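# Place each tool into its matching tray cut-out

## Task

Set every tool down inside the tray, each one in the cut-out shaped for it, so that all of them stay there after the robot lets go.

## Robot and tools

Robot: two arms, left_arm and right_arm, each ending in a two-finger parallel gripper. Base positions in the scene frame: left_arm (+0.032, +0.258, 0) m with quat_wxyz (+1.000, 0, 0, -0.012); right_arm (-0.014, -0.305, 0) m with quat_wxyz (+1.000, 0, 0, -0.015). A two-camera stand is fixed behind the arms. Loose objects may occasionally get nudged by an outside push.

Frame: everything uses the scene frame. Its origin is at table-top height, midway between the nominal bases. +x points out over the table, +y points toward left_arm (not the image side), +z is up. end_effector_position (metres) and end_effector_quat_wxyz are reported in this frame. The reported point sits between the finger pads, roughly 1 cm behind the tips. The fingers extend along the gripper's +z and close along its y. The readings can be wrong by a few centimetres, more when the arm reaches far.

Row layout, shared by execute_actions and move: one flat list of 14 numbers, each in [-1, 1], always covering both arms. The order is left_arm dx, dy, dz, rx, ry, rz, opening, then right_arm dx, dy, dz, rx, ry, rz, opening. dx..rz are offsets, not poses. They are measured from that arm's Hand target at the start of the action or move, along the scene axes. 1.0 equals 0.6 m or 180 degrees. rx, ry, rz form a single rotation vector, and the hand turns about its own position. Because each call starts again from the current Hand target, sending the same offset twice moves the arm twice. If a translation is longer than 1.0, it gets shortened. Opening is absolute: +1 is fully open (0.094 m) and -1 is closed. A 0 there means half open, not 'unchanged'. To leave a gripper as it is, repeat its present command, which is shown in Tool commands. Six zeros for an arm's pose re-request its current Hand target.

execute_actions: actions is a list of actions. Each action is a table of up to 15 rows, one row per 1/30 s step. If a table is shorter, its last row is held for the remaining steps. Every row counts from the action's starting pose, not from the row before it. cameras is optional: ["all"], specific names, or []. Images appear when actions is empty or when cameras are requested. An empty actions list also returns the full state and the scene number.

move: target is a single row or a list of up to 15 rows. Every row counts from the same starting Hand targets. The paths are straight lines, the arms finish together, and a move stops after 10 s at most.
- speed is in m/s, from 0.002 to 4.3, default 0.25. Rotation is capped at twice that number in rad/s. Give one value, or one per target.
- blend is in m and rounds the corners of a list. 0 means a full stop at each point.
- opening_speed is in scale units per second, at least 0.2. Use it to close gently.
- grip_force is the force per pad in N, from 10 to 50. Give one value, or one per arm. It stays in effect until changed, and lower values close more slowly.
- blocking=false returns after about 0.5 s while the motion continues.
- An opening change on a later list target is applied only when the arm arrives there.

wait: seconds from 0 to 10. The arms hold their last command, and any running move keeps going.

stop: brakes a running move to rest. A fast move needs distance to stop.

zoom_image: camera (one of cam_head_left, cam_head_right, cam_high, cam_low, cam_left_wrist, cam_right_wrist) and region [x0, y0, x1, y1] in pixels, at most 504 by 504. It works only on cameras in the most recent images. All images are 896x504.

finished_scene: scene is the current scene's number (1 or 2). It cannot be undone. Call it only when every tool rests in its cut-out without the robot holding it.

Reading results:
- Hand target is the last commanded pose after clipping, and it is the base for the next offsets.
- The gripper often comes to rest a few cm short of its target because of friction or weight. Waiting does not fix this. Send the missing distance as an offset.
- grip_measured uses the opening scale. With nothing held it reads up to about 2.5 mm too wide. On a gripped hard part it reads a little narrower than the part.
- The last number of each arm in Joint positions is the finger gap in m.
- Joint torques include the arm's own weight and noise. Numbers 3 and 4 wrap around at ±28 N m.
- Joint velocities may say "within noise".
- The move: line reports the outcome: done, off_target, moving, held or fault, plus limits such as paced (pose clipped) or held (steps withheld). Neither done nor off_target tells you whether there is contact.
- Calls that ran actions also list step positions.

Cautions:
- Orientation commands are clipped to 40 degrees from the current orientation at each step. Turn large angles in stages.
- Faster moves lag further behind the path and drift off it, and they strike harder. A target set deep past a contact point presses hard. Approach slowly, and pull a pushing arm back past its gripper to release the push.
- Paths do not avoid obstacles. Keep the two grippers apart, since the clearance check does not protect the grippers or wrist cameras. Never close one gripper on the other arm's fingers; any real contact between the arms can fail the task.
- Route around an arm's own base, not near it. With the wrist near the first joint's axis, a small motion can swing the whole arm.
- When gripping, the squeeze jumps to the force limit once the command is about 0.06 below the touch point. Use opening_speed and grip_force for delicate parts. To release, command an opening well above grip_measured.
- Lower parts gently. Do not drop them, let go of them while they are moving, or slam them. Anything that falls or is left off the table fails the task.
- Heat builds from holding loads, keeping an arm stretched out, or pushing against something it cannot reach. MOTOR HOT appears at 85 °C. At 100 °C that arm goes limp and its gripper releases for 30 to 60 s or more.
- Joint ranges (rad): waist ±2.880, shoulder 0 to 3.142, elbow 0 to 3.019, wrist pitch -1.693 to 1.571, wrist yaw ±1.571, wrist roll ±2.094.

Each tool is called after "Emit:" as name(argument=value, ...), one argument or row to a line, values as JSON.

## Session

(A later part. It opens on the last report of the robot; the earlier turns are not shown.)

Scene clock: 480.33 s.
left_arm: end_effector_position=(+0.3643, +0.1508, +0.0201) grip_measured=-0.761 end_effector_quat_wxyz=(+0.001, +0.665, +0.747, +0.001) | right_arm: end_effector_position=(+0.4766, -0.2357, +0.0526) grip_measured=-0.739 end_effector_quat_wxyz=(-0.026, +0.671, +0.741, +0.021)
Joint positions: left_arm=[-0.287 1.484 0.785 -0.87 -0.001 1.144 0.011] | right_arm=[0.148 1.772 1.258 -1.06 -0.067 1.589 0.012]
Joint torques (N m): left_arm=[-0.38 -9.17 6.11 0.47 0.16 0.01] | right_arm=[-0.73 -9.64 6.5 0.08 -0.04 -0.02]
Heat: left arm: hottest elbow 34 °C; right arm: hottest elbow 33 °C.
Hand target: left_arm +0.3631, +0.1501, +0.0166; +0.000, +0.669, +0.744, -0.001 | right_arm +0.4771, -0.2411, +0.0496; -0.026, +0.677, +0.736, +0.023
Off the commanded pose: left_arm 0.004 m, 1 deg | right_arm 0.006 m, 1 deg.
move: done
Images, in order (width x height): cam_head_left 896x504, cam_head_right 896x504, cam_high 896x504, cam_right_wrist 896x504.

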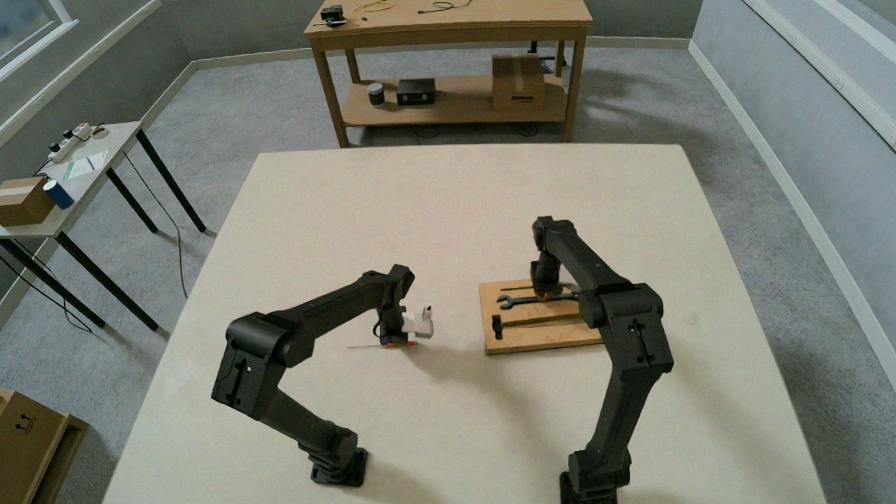

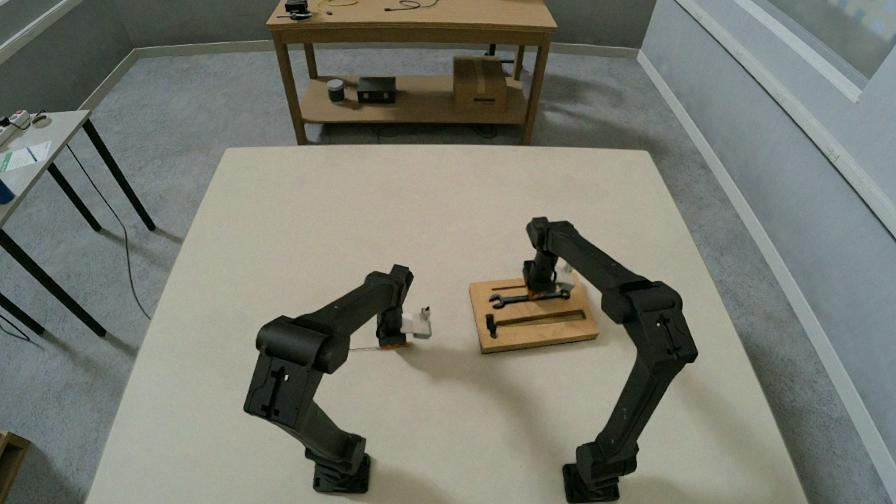

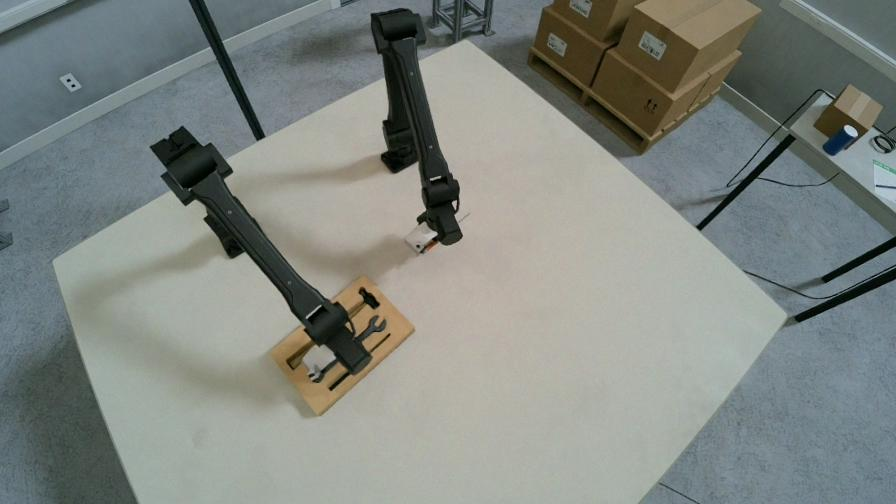

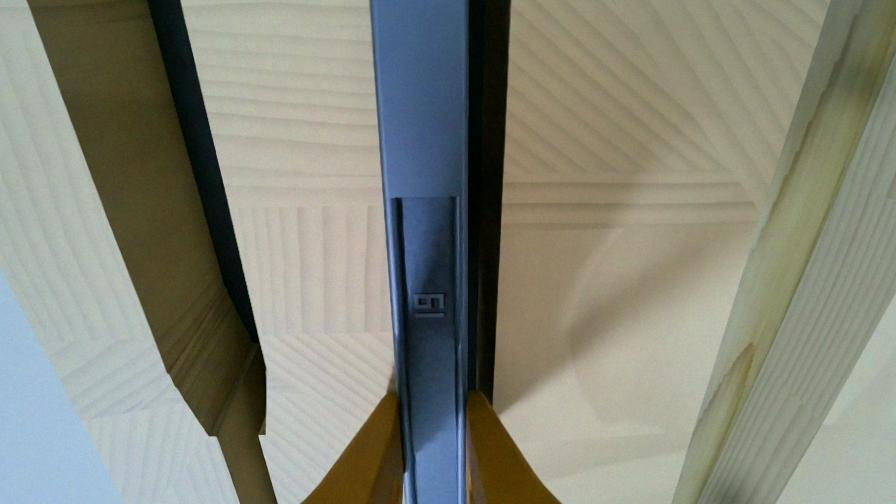

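Emit:
move(
  target=[0,0,0,0,0,0,-0.95,-0.0048,0,0.002,0,0,0,-1],
  speed=[0.06],
  cameras=["cam_high","cam_right_wrist"],
)

Emit:
zoom_image(
  camera="cam_high",
  region=[290, 300, 400, 400],
)

Scene clock: 493.53 s.
left_arm: end_effector_position=(+0.3643, +0.1508, +0.0201) grip_measured=-0.761 end_effector_quat_wxyz=(+0.001, +0.665, +0.747, +0.001) | right_arm: end_effector_position=(+0.4763, -0.2357, +0.0523) grip_measured=-0.739 end_effector_quat_wxyz=(-0.026, +0.671, +0.741, +0.021)
Joint positions: left_arm=[-0.287 1.484 0.785 -0.87 -0.001 1.144 0.011] | right_arm=[0.148 1.772 1.257 -1.059 -0.067 1.589 0.012]
Joint torques (N m): left_arm=[-0.38 -9.29 6.13 0.49 0.16 0.02] | right_arm=[-0.67 -10.29 5.91 0.08 -0.04 -0.02]
Heat: left arm: hottest elbow 34 °C; right arm: hottest elbow 33 °C.
Hand target: left_arm +0.3631, +0.1501, +0.0166; +0.000, +0.669, +0.744, -0.001 | right_arm +0.4743, -0.2411, +0.0508; -0.026, +0.677, +0.736, +0.023
Off the commanded pose: left_arm 0.004 m, 1 deg | right_arm 0.006 m, 1 deg.
move: done
Images, in order (width x height): cam_high 896x504, cam_right_wrist 896x504.

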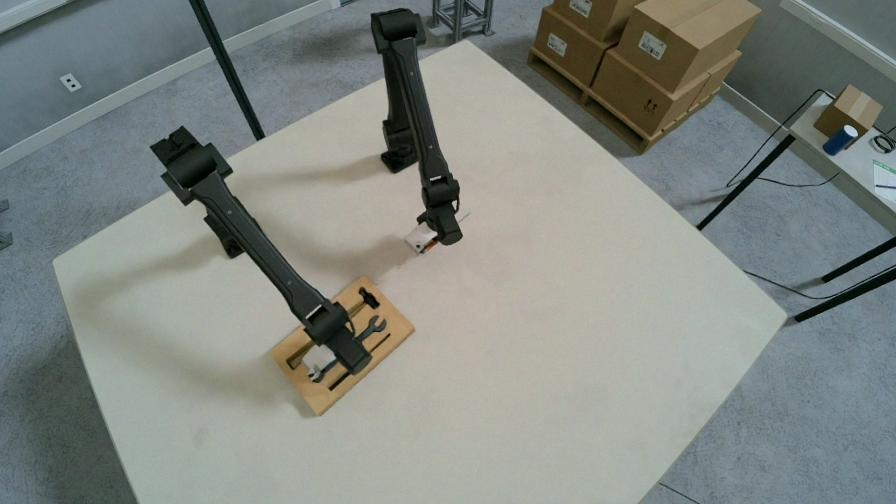

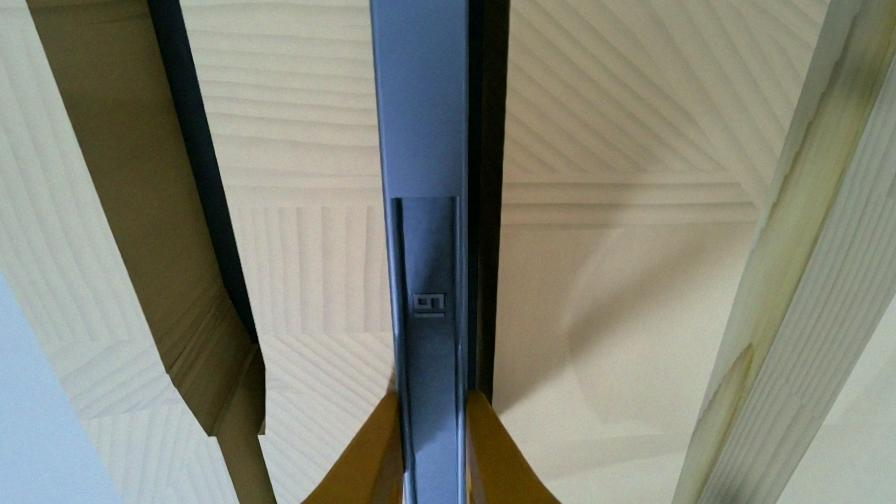

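Scaled by 4.582 from the camera's 896x504 image, which has a finer 1280x720 frame.

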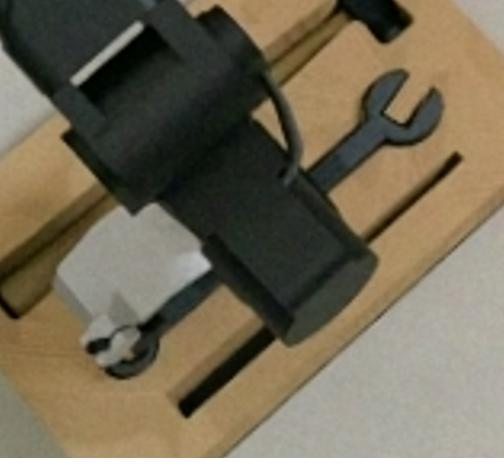

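Emit:
move(
  target=[
    [0,0,0,0,0,0,-0.95,-0.009,0,0.012,0,0,0,-1],
    [0,0,0,0,0,0,-0.95,-0.002,0,0.0,0,0,0,-1],
  ],
  speed=[0.06,0.06],
  cameras=["cam_high","cam_right_wrist"],
)

Emit:
zoom_image(
  camera="cam_high",
  region=[290, 300, 400, 400],
)

Scene clock: 504.77 s.
left_arm: end_effector_position=(+0.3643, +0.1508, +0.0201) grip_measured=-0.761 end_effector_quat_wxyz=(+0.001, +0.665, +0.747, +0.001) | right_arm: end_effector_position=(+0.4716, -0.2363, +0.0517) grip_measured=-0.739 end_effector_quat_wxyz=(-0.028, +0.671, +0.741, +0.019)
Joint positions: left_arm=[-0.287 1.484 0.785 -0.87 -0.001 1.144 0.011] | right_arm=[0.148 1.764 1.244 -1.058 -0.067 1.589 0.012]
Joint torques (N m): left_arm=[-0.5 -9.35 6.12 0.49 0.16 0.02] | right_arm=[-0.5 -9.99 6.56 0.03 -0.05 0.01]
Heat: left arm: hottest elbow 34 °C; right arm: hottest elbow 32 °C.
Hand target: left_arm +0.3631, +0.1501, +0.0166; +0.000, +0.669, +0.744, -0.001 | right_arm +0.4732, -0.2411, +0.0509; -0.026, +0.677, +0.736, +0.023
Off the commanded pose: left_arm 0.004 m, 1 deg | right_arm 0.005 m, 1 deg.
move: done
Images, in order (width x height): cam_high 896x504, cam_right_wrist 896x504.

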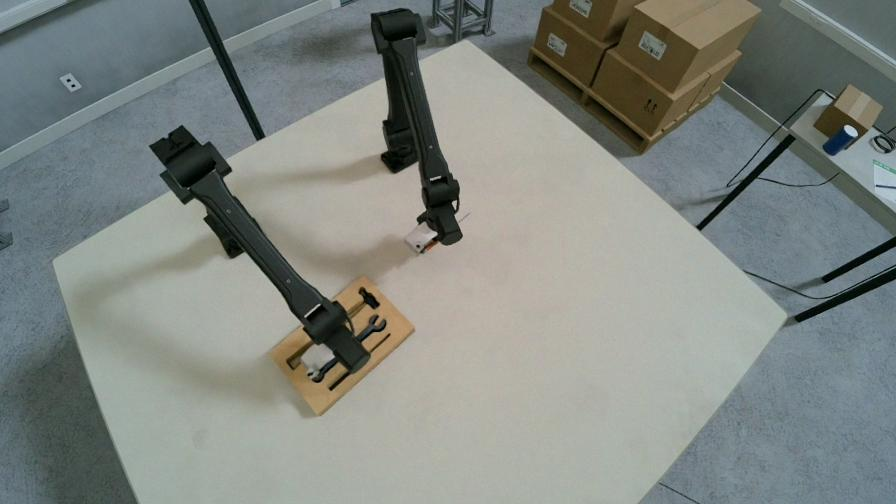

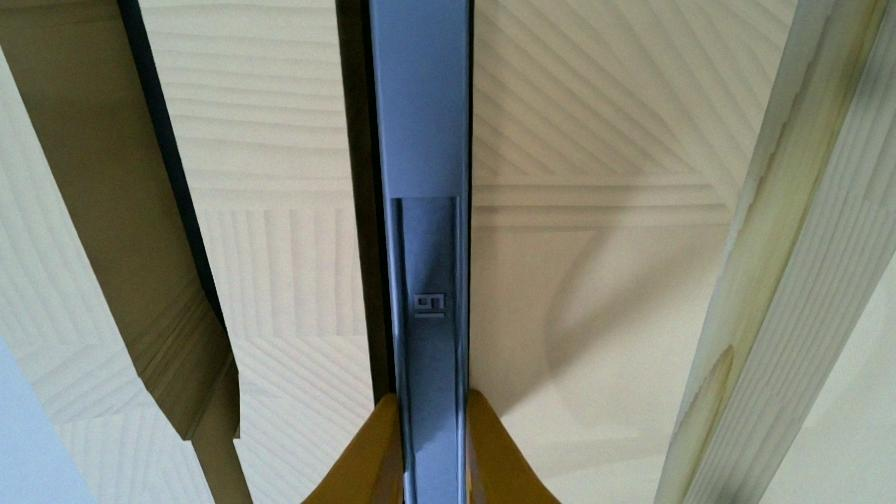

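Scaled by 4.582 from the camera's 896x504 image, which has a finer 1280x720 frame.

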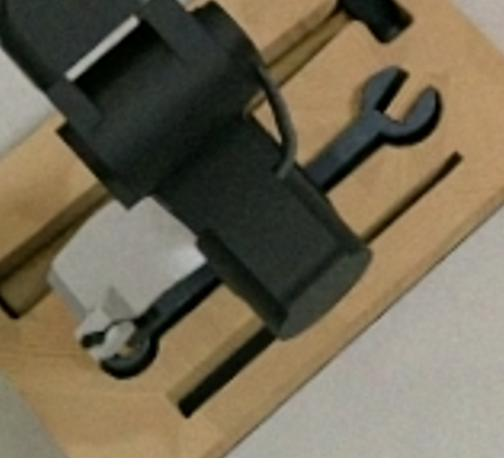

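Emit:
move(
  target=[
    [0,0,0,0,0,0,-0.95,0.009,0,0.012,0,0,0,-1],
    [0,0,0,0,0,0,-0.95,0.0005,0,0.0,0,0,0,-1],
  ],
  speed=[0.06,0.06],
  cameras=["cam_high","cam_right_wrist"],
)

Emit:
zoom_image(
  camera="cam_high",
  region=[290, 300, 400, 400],
)

Scene clock: 513.50 s.
left_arm: end_effector_position=(+0.3643, +0.1508, +0.0201) grip_measured=-0.761 end_effector_quat_wxyz=(+0.001, +0.665, +0.747, +0.001) | right_arm: end_effector_position=(+0.4716, -0.2365, +0.0517) grip_measured=-0.739 end_effector_quat_wxyz=(-0.028, +0.671, +0.741, +0.019)
Joint positions: left_arm=[-0.287 1.484 0.785 -0.87 -0.001 1.144 0.011] | right_arm=[0.147 1.764 1.244 -1.058 -0.067 1.589 0.012]
Joint torques (N m): left_arm=[-0.44 -9.17 6.13 0.46 0.16 0.01] | right_arm=[-0.44 -9.93 6.65 0.02 -0.01 -0.01]
Heat: left arm: hottest elbow 34 °C; right arm: hottest elbow 32 °C.
Hand target: left_arm +0.3631, +0.1501, +0.0166; +0.000, +0.669, +0.744, -0.001 | right_arm +0.4735, -0.2413, +0.0509; -0.026, +0.677, +0.735, +0.023
Off the commanded pose: left_arm 0.004 m, 1 deg | right_arm 0.005 m, 1 deg.
move: done
Images, in order (width x height): cam_high 896x504, cam_right_wrist 896x504.

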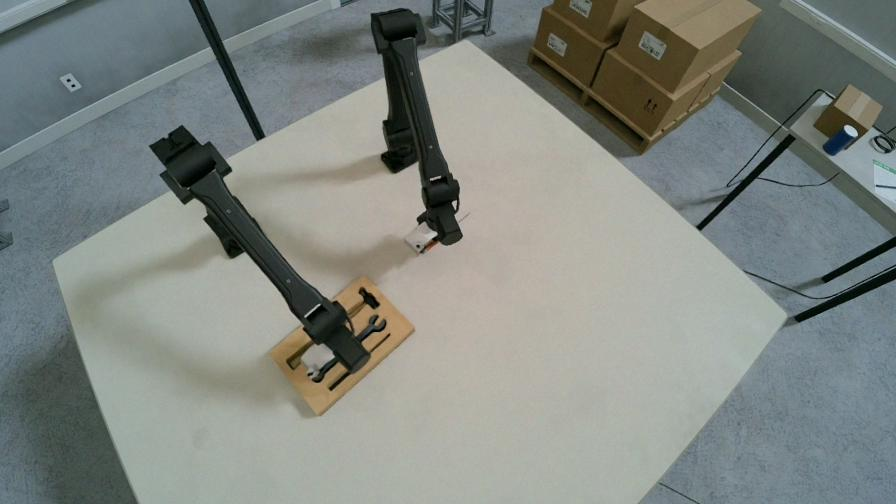

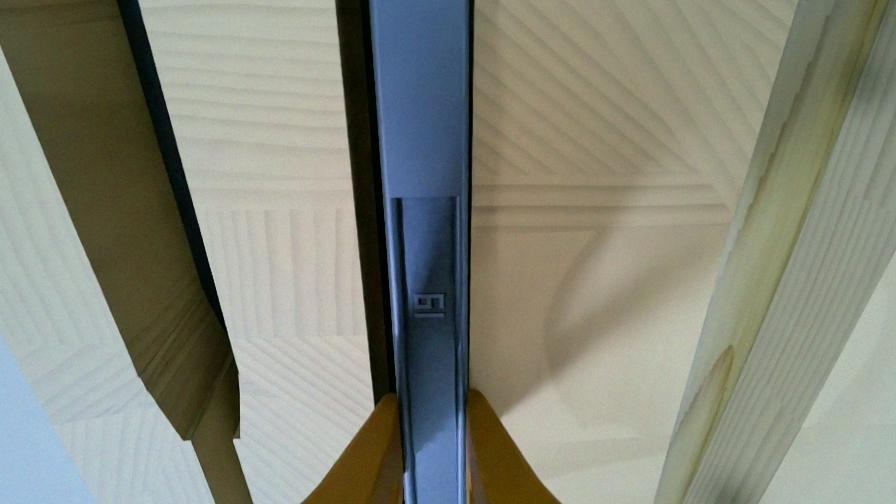

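Scaled by 4.582 from the camera's 896x504 image, which has a finer 1280x720 frame.

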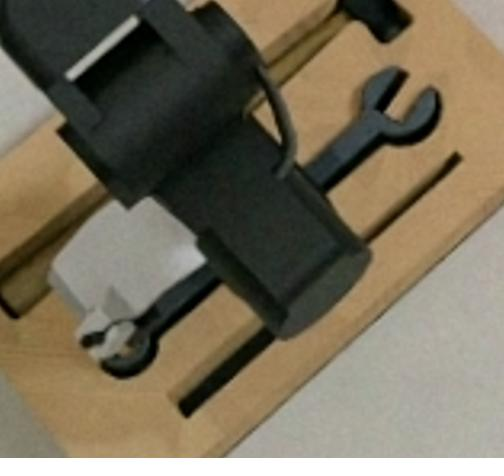

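Emit:
move(
  target=[
    [0,0,0,0,0,0,-0.95,0.011,0,0.012,0,0,0,-1],
    [0,0,0,0,0,0,-0.95,0.0052,0,0.0,0,0,0,-1],
  ],
  speed=[0.06,0.06],
  cameras=["cam_high","cam_right_wrist"],
)

Emit:
zoom_image(
  camera="cam_high",
  region=[290, 300, 400, 400],
)

Scene clock: 527.23 s.
left_arm: end_effector_position=(+0.3643, +0.1508, +0.0201) grip_measured=-0.761 end_effector_quat_wxyz=(+0.001, +0.665, +0.747, +0.001) | right_arm: end_effector_position=(+0.4716, -0.2365, +0.0517) grip_measured=-0.739 end_effector_quat_wxyz=(-0.028, +0.671, +0.741, +0.019)
Joint positions: left_arm=[-0.287 1.484 0.785 -0.87 -0.001 1.144 0.011] | right_arm=[0.147 1.764 1.244 -1.058 -0.067 1.589 0.012]
Joint torques (N m): left_arm=[-0.44 -9.23 6.12 0.46 0.16 0.02] | right_arm=[-0.67 -9.17 7.42 -0.1 -0.03 -0.01]
Heat: left arm: hottest elbow 34 °C; right arm: hottest elbow 31 °C.
Hand target: left_arm +0.3631, +0.1501, +0.0166; +0.000, +0.669, +0.744, -0.001 | right_arm +0.4767, -0.2413, +0.0509; -0.026, +0.677, +0.735, +0.023
Off the commanded pose: left_arm 0.004 m, 1 deg | right_arm 0.007 m, 1 deg.
move: done
Images, in order (width x height): cam_high 896x504, cam_right_wrist 896x504.

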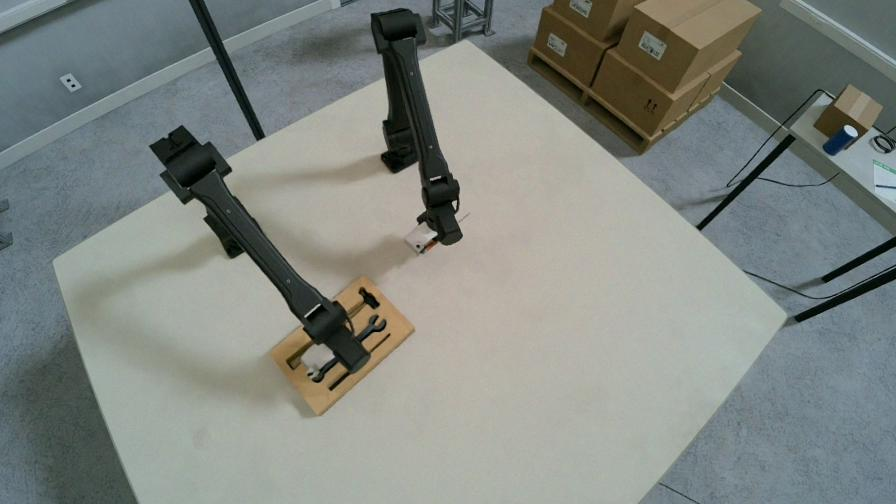

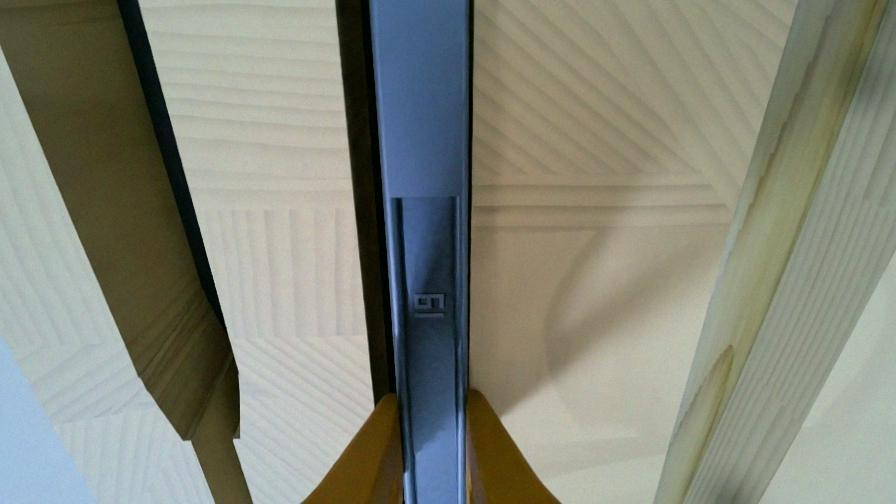

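Scaled by 4.582 from the camera's 896x504 image, which has a finer 1280x720 frame.

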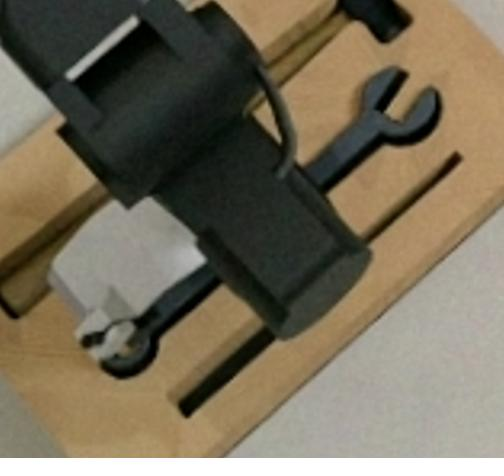

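Emit:
move(
  target=[
    [0,0,0,0,0,0,-0.95,0.016,0,0.02,0,0,0,-1],
    [0,0,0,0,0,0,-0.95,-0.003,0,0.0,0,0,0,-1],
  ],
  speed=[0.08,0.06],
  cameras=["cam_right_wrist"],
)

Scene clock: 536.13 s.
left_arm: end_effector_position=(+0.3643, +0.1508, +0.0201) grip_measured=-0.761 end_effector_quat_wxyz=(+0.001, +0.665, +0.747, +0.001) | right_arm: end_effector_position=(+0.4711, -0.2365, +0.0516) grip_measured=-0.739 end_effector_quat_wxyz=(-0.030, +0.671, +0.741, +0.017)
Joint positions: left_arm=[-0.287 1.484 0.785 -0.87 -0.001 1.144 0.011] | right_arm=[0.147 1.766 1.246 -1.064 -0.067 1.589 0.012]
Joint torques (N m): left_arm=[-0.32 -9.23 6.12 0.49 0.16 0.02] | right_arm=[-0.5 -9.7 6.87 0.21 -0.02 0]
Heat: left arm: hottest elbow 34 °C; right arm: hottest elbow 31 °C.
Hand target: left_arm +0.3631, +0.1501, +0.0166; +0.000, +0.669, +0.744, -0.001 | right_arm +0.4747, -0.2412, +0.0508; -0.026, +0.677, +0.736, +0.023
Off the commanded pose: left_arm 0.004 m, 1 deg | right_arm 0.006 m, 1 deg.
move: done
Images, in order (width x height): cam_right_wrist 896x504.

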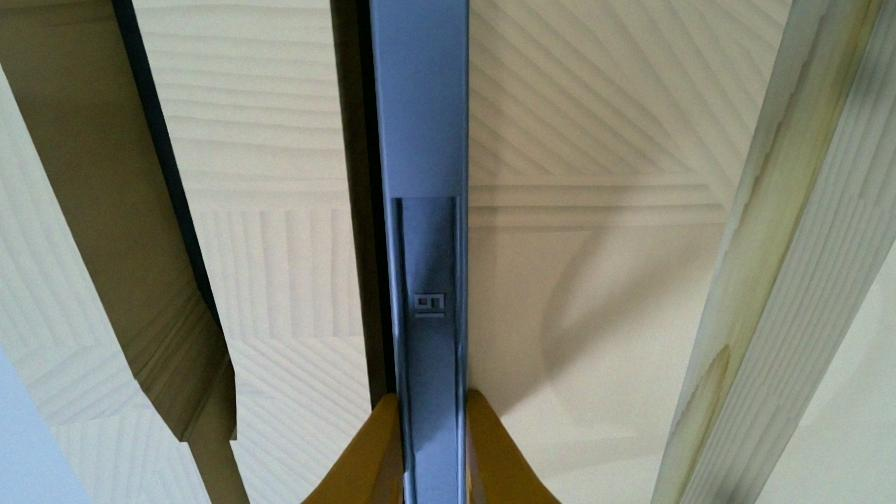

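Emit:
move(
  target=[0,0,0,0,0,0,-0.95,0.014,0,0.02,0,0,0,-1],
  speed=[0.1],
  cameras=[],
)

Emit:
move(
  target=[0,0,0,0,0,0,-0.95,-0.010,0,-0.02,0,0,0,-1],
  speed=[0.06],
  cameras=["cam_right_wrist"],
)

Scene clock: 541.13 s.
left_arm: end_effector_position=(+0.3643, +0.1508, +0.0201) grip_measured=-0.761 end_effector_quat_wxyz=(+0.001, +0.665, +0.747, +0.001) | right_arm: end_effector_position=(+0.4694, -0.2367, +0.0516) grip_measured=-0.739 end_effector_quat_wxyz=(-0.032, +0.671, +0.741, +0.015)
Joint positions: left_arm=[-0.287 1.484 0.785 -0.87 -0.001 1.144 0.011] | right_arm=[0.147 1.766 1.246 -1.071 -0.067 1.589 0.012]
Joint torques (N m): left_arm=[-0.5 -9.23 6.11 0.44 0.16 0.01] | right_arm=[-0.67 -9.76 9.96 -0.87 -0.02 -0.04]
Heat: left arm: hottest elbow 34 °C; right arm: hottest elbow 31 °C.
Hand target: left_arm +0.3631, +0.1501, +0.0166; +0.000, +0.669, +0.744, -0.001 | right_arm +0.4832, -0.2412, +0.0628; -0.026, +0.677, +0.736, +0.023
Off the commanded pose: left_arm 0.004 m, 1 deg | right_arm 0.018 m, 1 deg.
move: off_target (right_arm)
No camera images: "cameras" was empty.

Scene clock: 541.83 s.
left_arm: end_effector_position=(+0.3643, +0.1508, +0.0201) grip_measured=-0.761 end_effector_quat_wxyz=(+0.001, +0.665, +0.747, +0.001) | right_arm: end_effector_position=(+0.4710, -0.2365, +0.0516) grip_measured=-0.739 end_effector_quat_wxyz=(-0.030, +0.671, +0.741, +0.017)
Joint positions: left_arm=[-0.287 1.484 0.785 -0.87 -0.001 1.144 0.011] | right_arm=[0.147 1.766 1.246 -1.065 -0.067 1.589 0.012]
Joint torques (N m): left_arm=[-0.38 -9.17 6.15 0.47 0.16 0.01] | right_arm=[-0.56 -9.47 7.39 0.1 -0.02 -0.01]
Heat: left arm: hottest elbow 34 °C; right arm: hottest elbow 31 °C.
Hand target: left_arm +0.3631, +0.1501, +0.0166; +0.000, +0.669, +0.744, -0.001 | right_arm +0.4771, -0.2412, +0.0508; -0.026, +0.677, +0.736, +0.023
Off the commanded pose: left_arm 0.004 m, 1 deg | right_arm 0.008 m, 1 deg.
move: done
Images, in order (width x height): cam_right_wrist 896x504.

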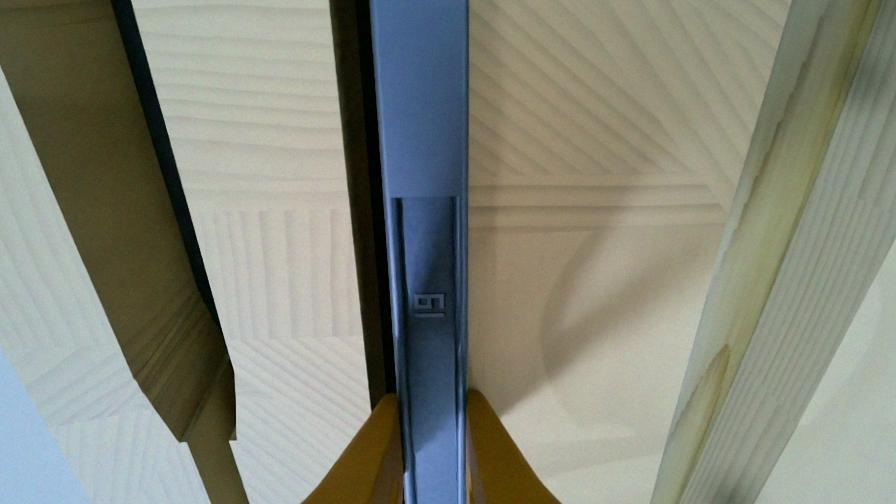

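Emit:
move(
  target=[0,0,0,0,0,0,-0.95,0.006,0,0.07,0,0,0,-1],
  speed=[0.12],
  cameras=[],
)

Emit:
move(
  target=[0,0,0,0,0,0,-0.95,-0.008,0,-0.0705,0,0,0,-1],
  speed=[0.06],
  cameras=["cam_right_wrist"],
)

Scene clock: 550.27 s.
left_arm: end_effector_position=(+0.3643, +0.1508, +0.0201) grip_measured=-0.761 end_effector_quat_wxyz=(+0.001, +0.665, +0.747, +0.001) | right_arm: end_effector_position=(+0.4554, -0.2385, +0.0616) grip_measured=-0.739 end_effector_quat_wxyz=(-0.049, +0.670, +0.740, -0.006)
Joint positions: left_arm=[-0.287 1.484 0.785 -0.87 -0.001 1.144 0.011] | right_arm=[0.147 1.752 1.255 -1.147 -0.067 1.586 0.012]
Joint torques (N m): left_arm=[-0.32 -9.23 6.15 0.47 0.17 0.02] | right_arm=[-0.67 -11.4 11.54 -0.8 -0.01 0]
Heat: left arm: hottest elbow 34 °C; right arm: hottest elbow 32 °C.
Hand target: left_arm +0.3631, +0.1501, +0.0166; +0.000, +0.669, +0.744, -0.001 | right_arm +0.4808, -0.2412, +0.0929; -0.026, +0.677, +0.735, +0.023
Off the commanded pose: left_arm 0.004 m, 1 deg | right_arm 0.040 m, 4 deg.
move: off_target (right_arm)
No camera images: "cameras" was empty.

Scene clock: 551.47 s.
left_arm: end_effector_position=(+0.3643, +0.1508, +0.0201) grip_measured=-0.761 end_effector_quat_wxyz=(+0.001, +0.665, +0.747, +0.001) | right_arm: end_effector_position=(+0.4740, -0.2363, +0.0520) grip_measured=-0.739 end_effector_quat_wxyz=(-0.027, +0.670, +0.742, +0.019)
Joint positions: left_arm=[-0.287 1.484 0.785 -0.87 -0.001 1.144 0.011] | right_arm=[0.147 1.769 1.251 -1.06 -0.067 1.586 0.012]
Joint torques (N m): left_arm=[-0.5 -9.23 6.15 0.43 0.17 0.02] | right_arm=[-0.62 -9.82 6.65 0.06 -0.01 0.02]
Heat: left arm: hottest elbow 34 °C; right arm: hottest elbow 32 °C.
Hand target: left_arm +0.3631, +0.1501, +0.0166; +0.000, +0.669, +0.744, -0.001 | right_arm +0.4759, -0.2412, +0.0504; -0.026, +0.677, +0.735, +0.023
Off the commanded pose: left_arm 0.004 m, 1 deg | right_arm 0.005 m, 1 deg.
move: done
Images, in order (width x height): cam_right_wrist 896x504.

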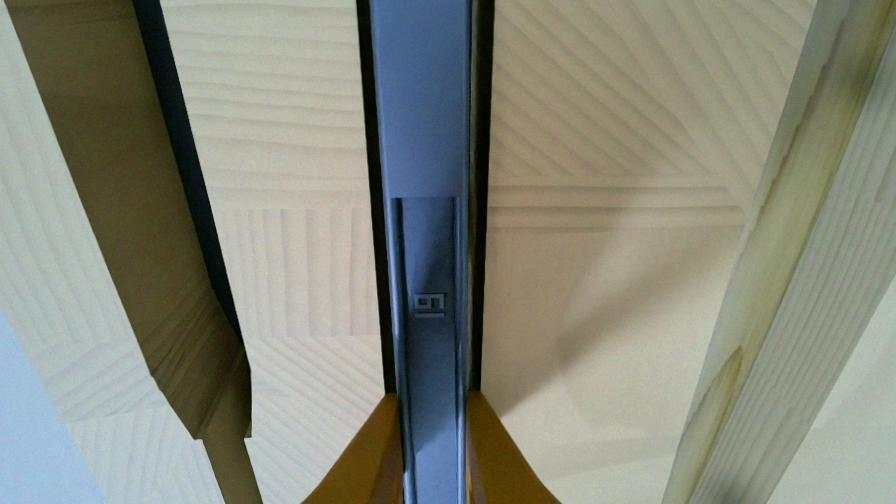

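Emit:
wait(
  seconds=0.1,
  cameras=["cam_high","cam_head_right"],
)

Emit:
zoom_image(
  camera="cam_high",
  region=[300, 310, 400, 390],
)

Emit:
zoom_image(
  camera="cam_head_right",
  region=[480, 275, 580, 325],
)

Scene clock: 556.30 s.
left_arm: end_effector_position=(+0.3643, +0.1508, +0.0201) grip_measured=-0.761 end_effector_quat_wxyz=(+0.001, +0.665, +0.747, +0.001) | right_arm: end_effector_position=(+0.4740, -0.2363, +0.0520) grip_measured=-0.739 end_effector_quat_wxyz=(-0.027, +0.670, +0.742, +0.019)
Joint positions: left_arm=[-0.287 1.484 0.785 -0.87 -0.001 1.144 0.011] | right_arm=[0.147 1.769 1.251 -1.06 -0.067 1.586 0.012]
Joint torques (N m): left_arm=[-0.44 -9.17 6.12 0.44 0.16 0.02] | right_arm=[-0.56 -9.82 6.64 -0.05 -0.02 0.02]
Heat: left arm: hottest elbow 34 °C; right arm: hottest elbow 32 °C.
Hand target: left_arm +0.3631, +0.1501, +0.0166; +0.000, +0.669, +0.744, -0.001 | right_arm +0.4759, -0.2412, +0.0504; -0.026, +0.677, +0.735, +0.023
Tool commands: left_gripper/opening=-0.95 right_gripper/opening=-1.0
Off the commanded pose: left_arm 0.004 m, 1 deg | right_arm 0.005 m, 1 deg.
wait: 0.10 s; at rest from the start
Images, in order (width x height): cam_head_right 896x504, cam_high 896x504.

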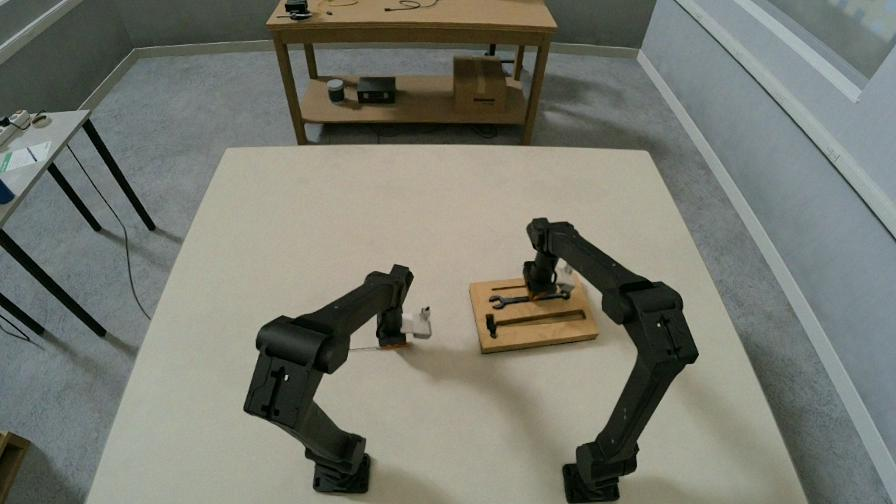

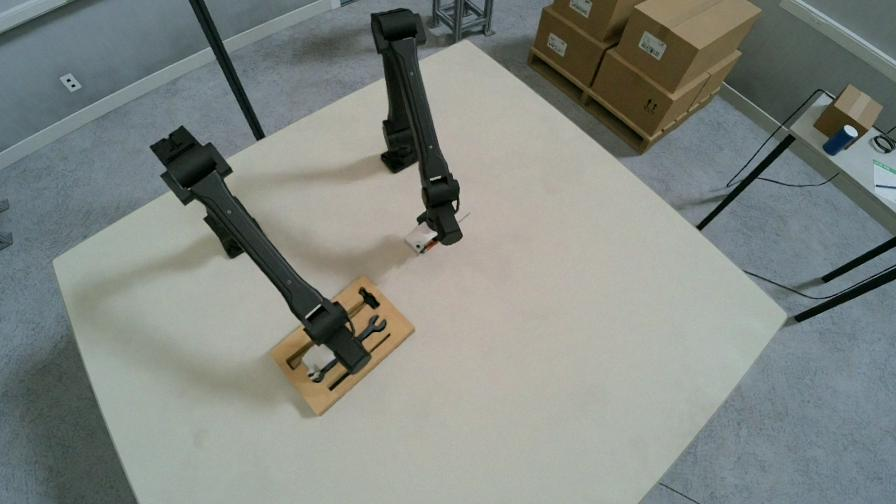

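Scaled by 5.040 from the camera's 896x504 image, which has a finer 1280x720 frame.

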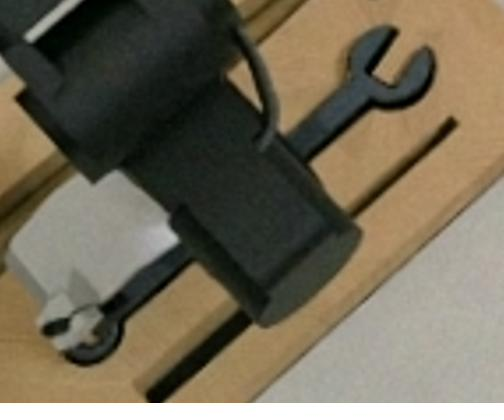

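Scaled by 5.040 from the camera's 896x504 image, which has a finer 1280x720 frame.

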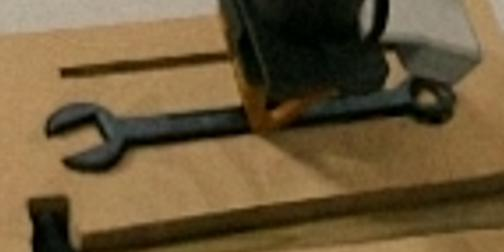

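Emit:
move(
  target=[0,0,0,0,0,0,-0.95,0,0,0,0,0,0,-0.52],
  opening_speed=1.0,
  cameras=["cam_high","cam_head_right","cam_right_wrist"],
)

Emit:
zoom_image(
  camera="cam_high",
  region=[300, 310, 400, 390],
)

Emit:
zoom_image(
  camera="cam_head_right",
  region=[480, 275, 580, 325],
)

Scene clock: 565.13 s.
left_arm: end_effector_position=(+0.3643, +0.1508, +0.0201) grip_measured=-0.761 end_effector_quat_wxyz=(+0.001, +0.665, +0.747, +0.001) | right_arm: end_effector_position=(+0.4742, -0.2362, +0.0520) grip_measured=-0.522 end_effector_quat_wxyz=(-0.027, +0.670, +0.742, +0.020)
Joint positions: left_arm=[-0.287 1.484 0.785 -0.87 -0.001 1.144 0.011] | right_arm=[0.147 1.769 1.251 -1.059 -0.067 1.586 0.022]
Joint torques (N m): left_arm=[-0.38 -9.17 6.15 0.46 0.16 0.01] | right_arm=[-0.44 -9.7 6.67 -0.03 -0.01 0.03]
Heat: left arm: hottest elbow 34 °C; right arm: hottest elbow 32 °C.
Hand target: left_arm +0.3631, +0.1501, +0.0166; +0.000, +0.669, +0.744, -0.001 | right_arm +0.4758, -0.2412, +0.0504; -0.026, +0.677, +0.736, +0.023
Off the commanded pose: left_arm 0.004 m, 1 deg | right_arm 0.005 m, 1 deg.
move: done
Images, in order (width x height): cam_head_right 896x504, cam_high 896x504, cam_right_wrist 896x504.

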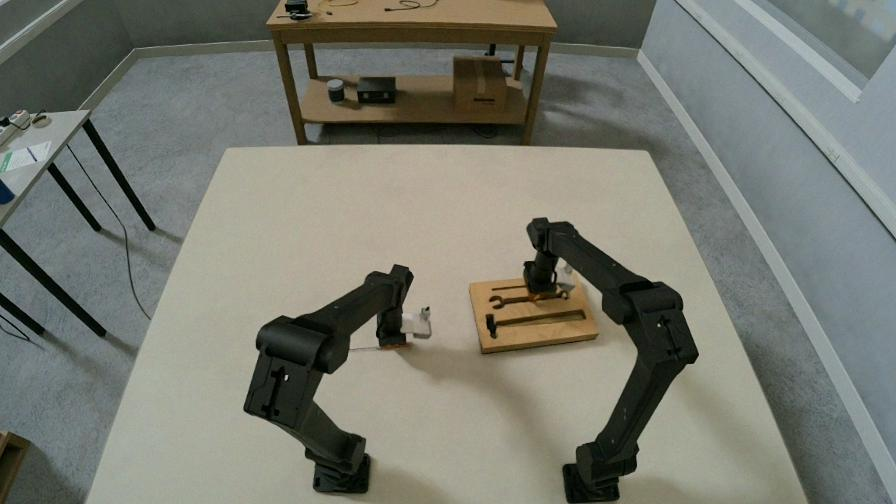

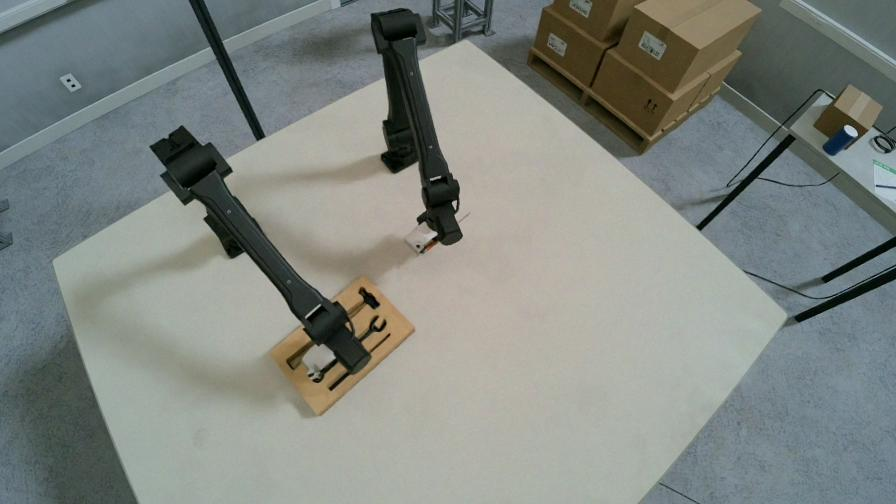

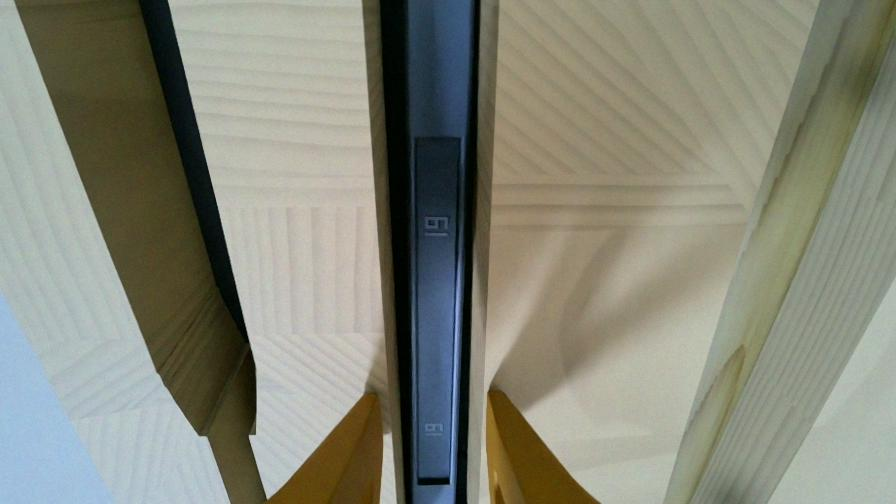

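Scaled by 5.040 from the camera's 896x504 image, which has a finer 1280x720 frame.

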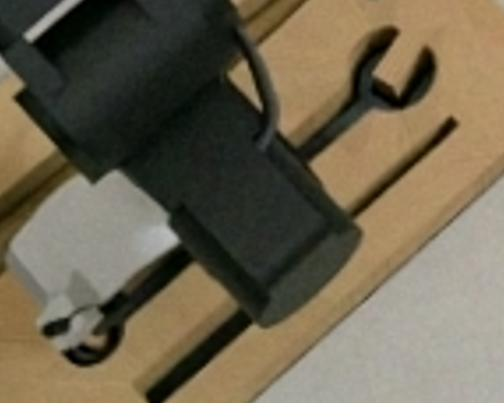

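Scaled by 5.040 from the camera's 896x504 image, which has a finer 1280x720 frame.

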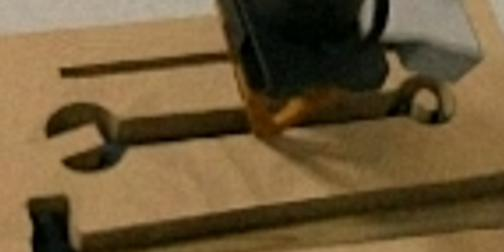

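Emit:
move(
  target=[
    [0,0,0.1,0,0,0,-0.95,0.0,0,0.15,0,0,0,-0.52],
    [0,0,0.28,0,0,0,-0.95,0.0,0.0,0.3,0,0,0,-0.52],
    [0.22,-0.25,0.3,0,0,0,-0.95,-0.4,-0.5,0.25,0,0,0.2,-0.52],
  ],
  speed=[0.12,0.15,0.25],
  blend=[0.02,0.02,0],
  cameras=["cam_high","cam_head_left","cam_left_wrist"],
)

Emit:
zoom_image(
  camera="cam_high",
  region=[260, 270, 420, 420],
)

Emit:
zoom_image(
  camera="cam_head_left",
  region=[475, 265, 615, 360],
)

Scene clock: 591.30 s.
left_arm: end_effector_position=(+0.4818, +0.0147, +0.1782) grip_measured=-0.762 end_effector_quat_wxyz=(-0.021, +0.667, +0.744, -0.006) | right_arm: end_effector_position=(+0.2348, -0.5416, +0.2002) grip_measured=-0.522 end_effector_quat_wxyz=(-0.039, +0.421, +0.906, +0.015)
Joint positions: left_arm=[-0.47 1.724 1.544 -1.435 0.001 0.968 0.011] | right_arm=[-0.73 1.306 1.131 -1.478 -0.003 0.11 0.022]
Joint torques (N m): left_arm=[-1.26 -14.86 12.3 -0.29 0.1 -0.15] | right_arm=[0.5 -5.66 7.34 0.06 -0.04 -0.17]
Heat: left arm: hottest elbow 36 °C; right arm: hottest elbow 32 °C.
Hand target: left_arm +0.4951, +0.0002, +0.1964; +0.000, +0.669, +0.744, -0.001 | right_arm +0.2358, -0.5411, +0.2004; -0.032, +0.416, +0.909, +0.014
Off the commanded pose: left_arm 0.027 m, 3 deg | right_arm 0.001 m, 1 deg.
move: off_target (left_arm)
Images, in order (width x height): cam_head_left 896x504, cam_high 896x504, cam_left_wrist 896x504.

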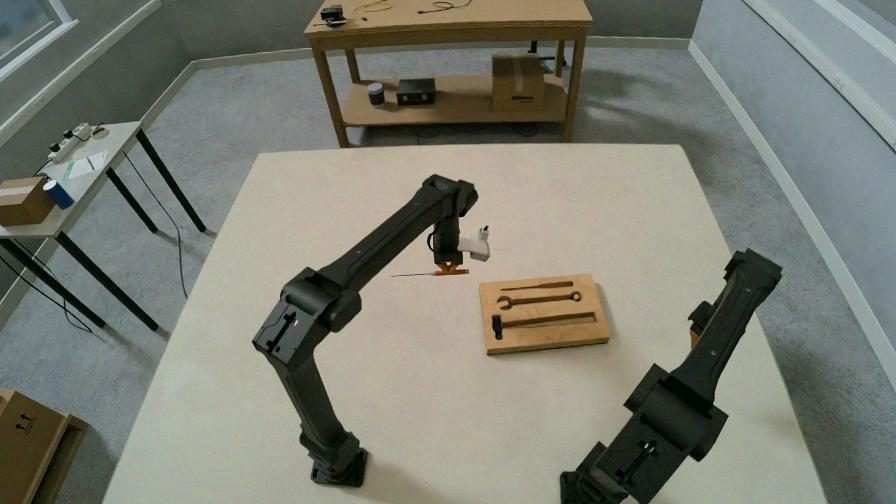

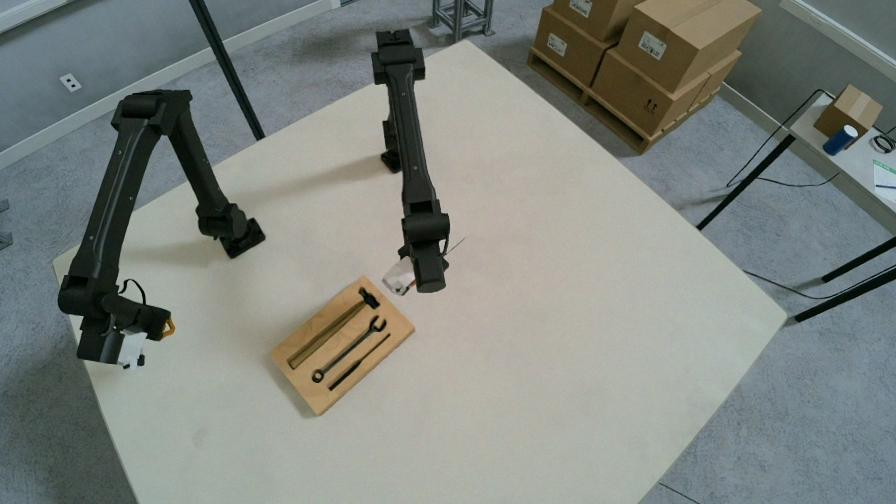

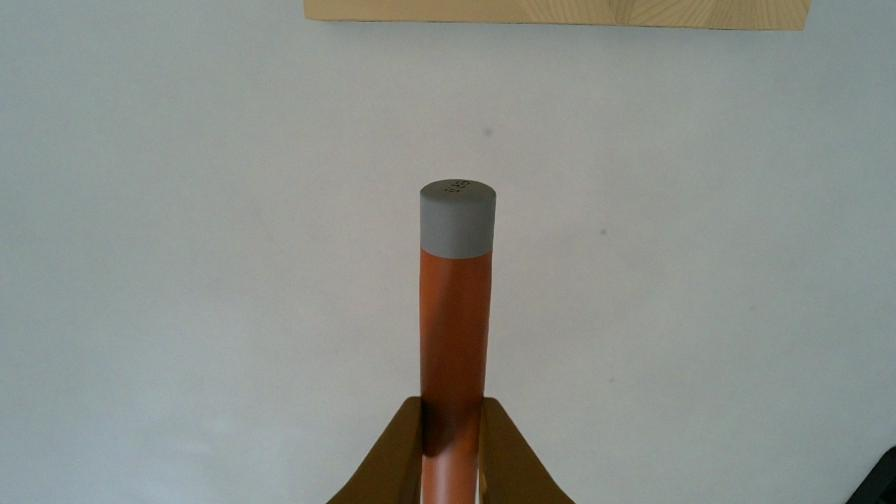

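Scaled by 3.150 from the camera's 896x504 image, which has a finer 1280x720 frame.

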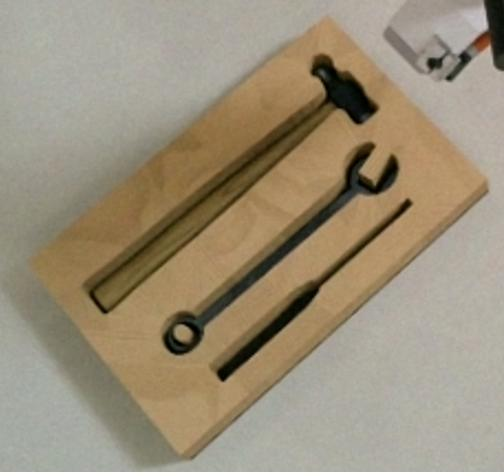

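Scaled by 3.600 from the camera's 896x504 image, which has a finer 1280x720 frame.

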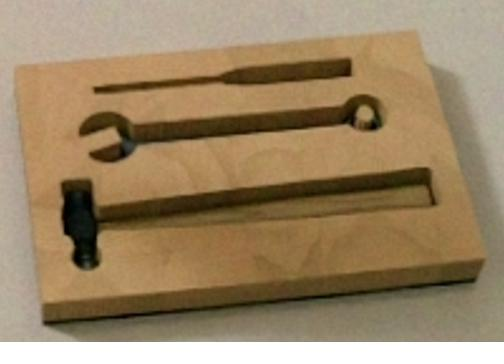

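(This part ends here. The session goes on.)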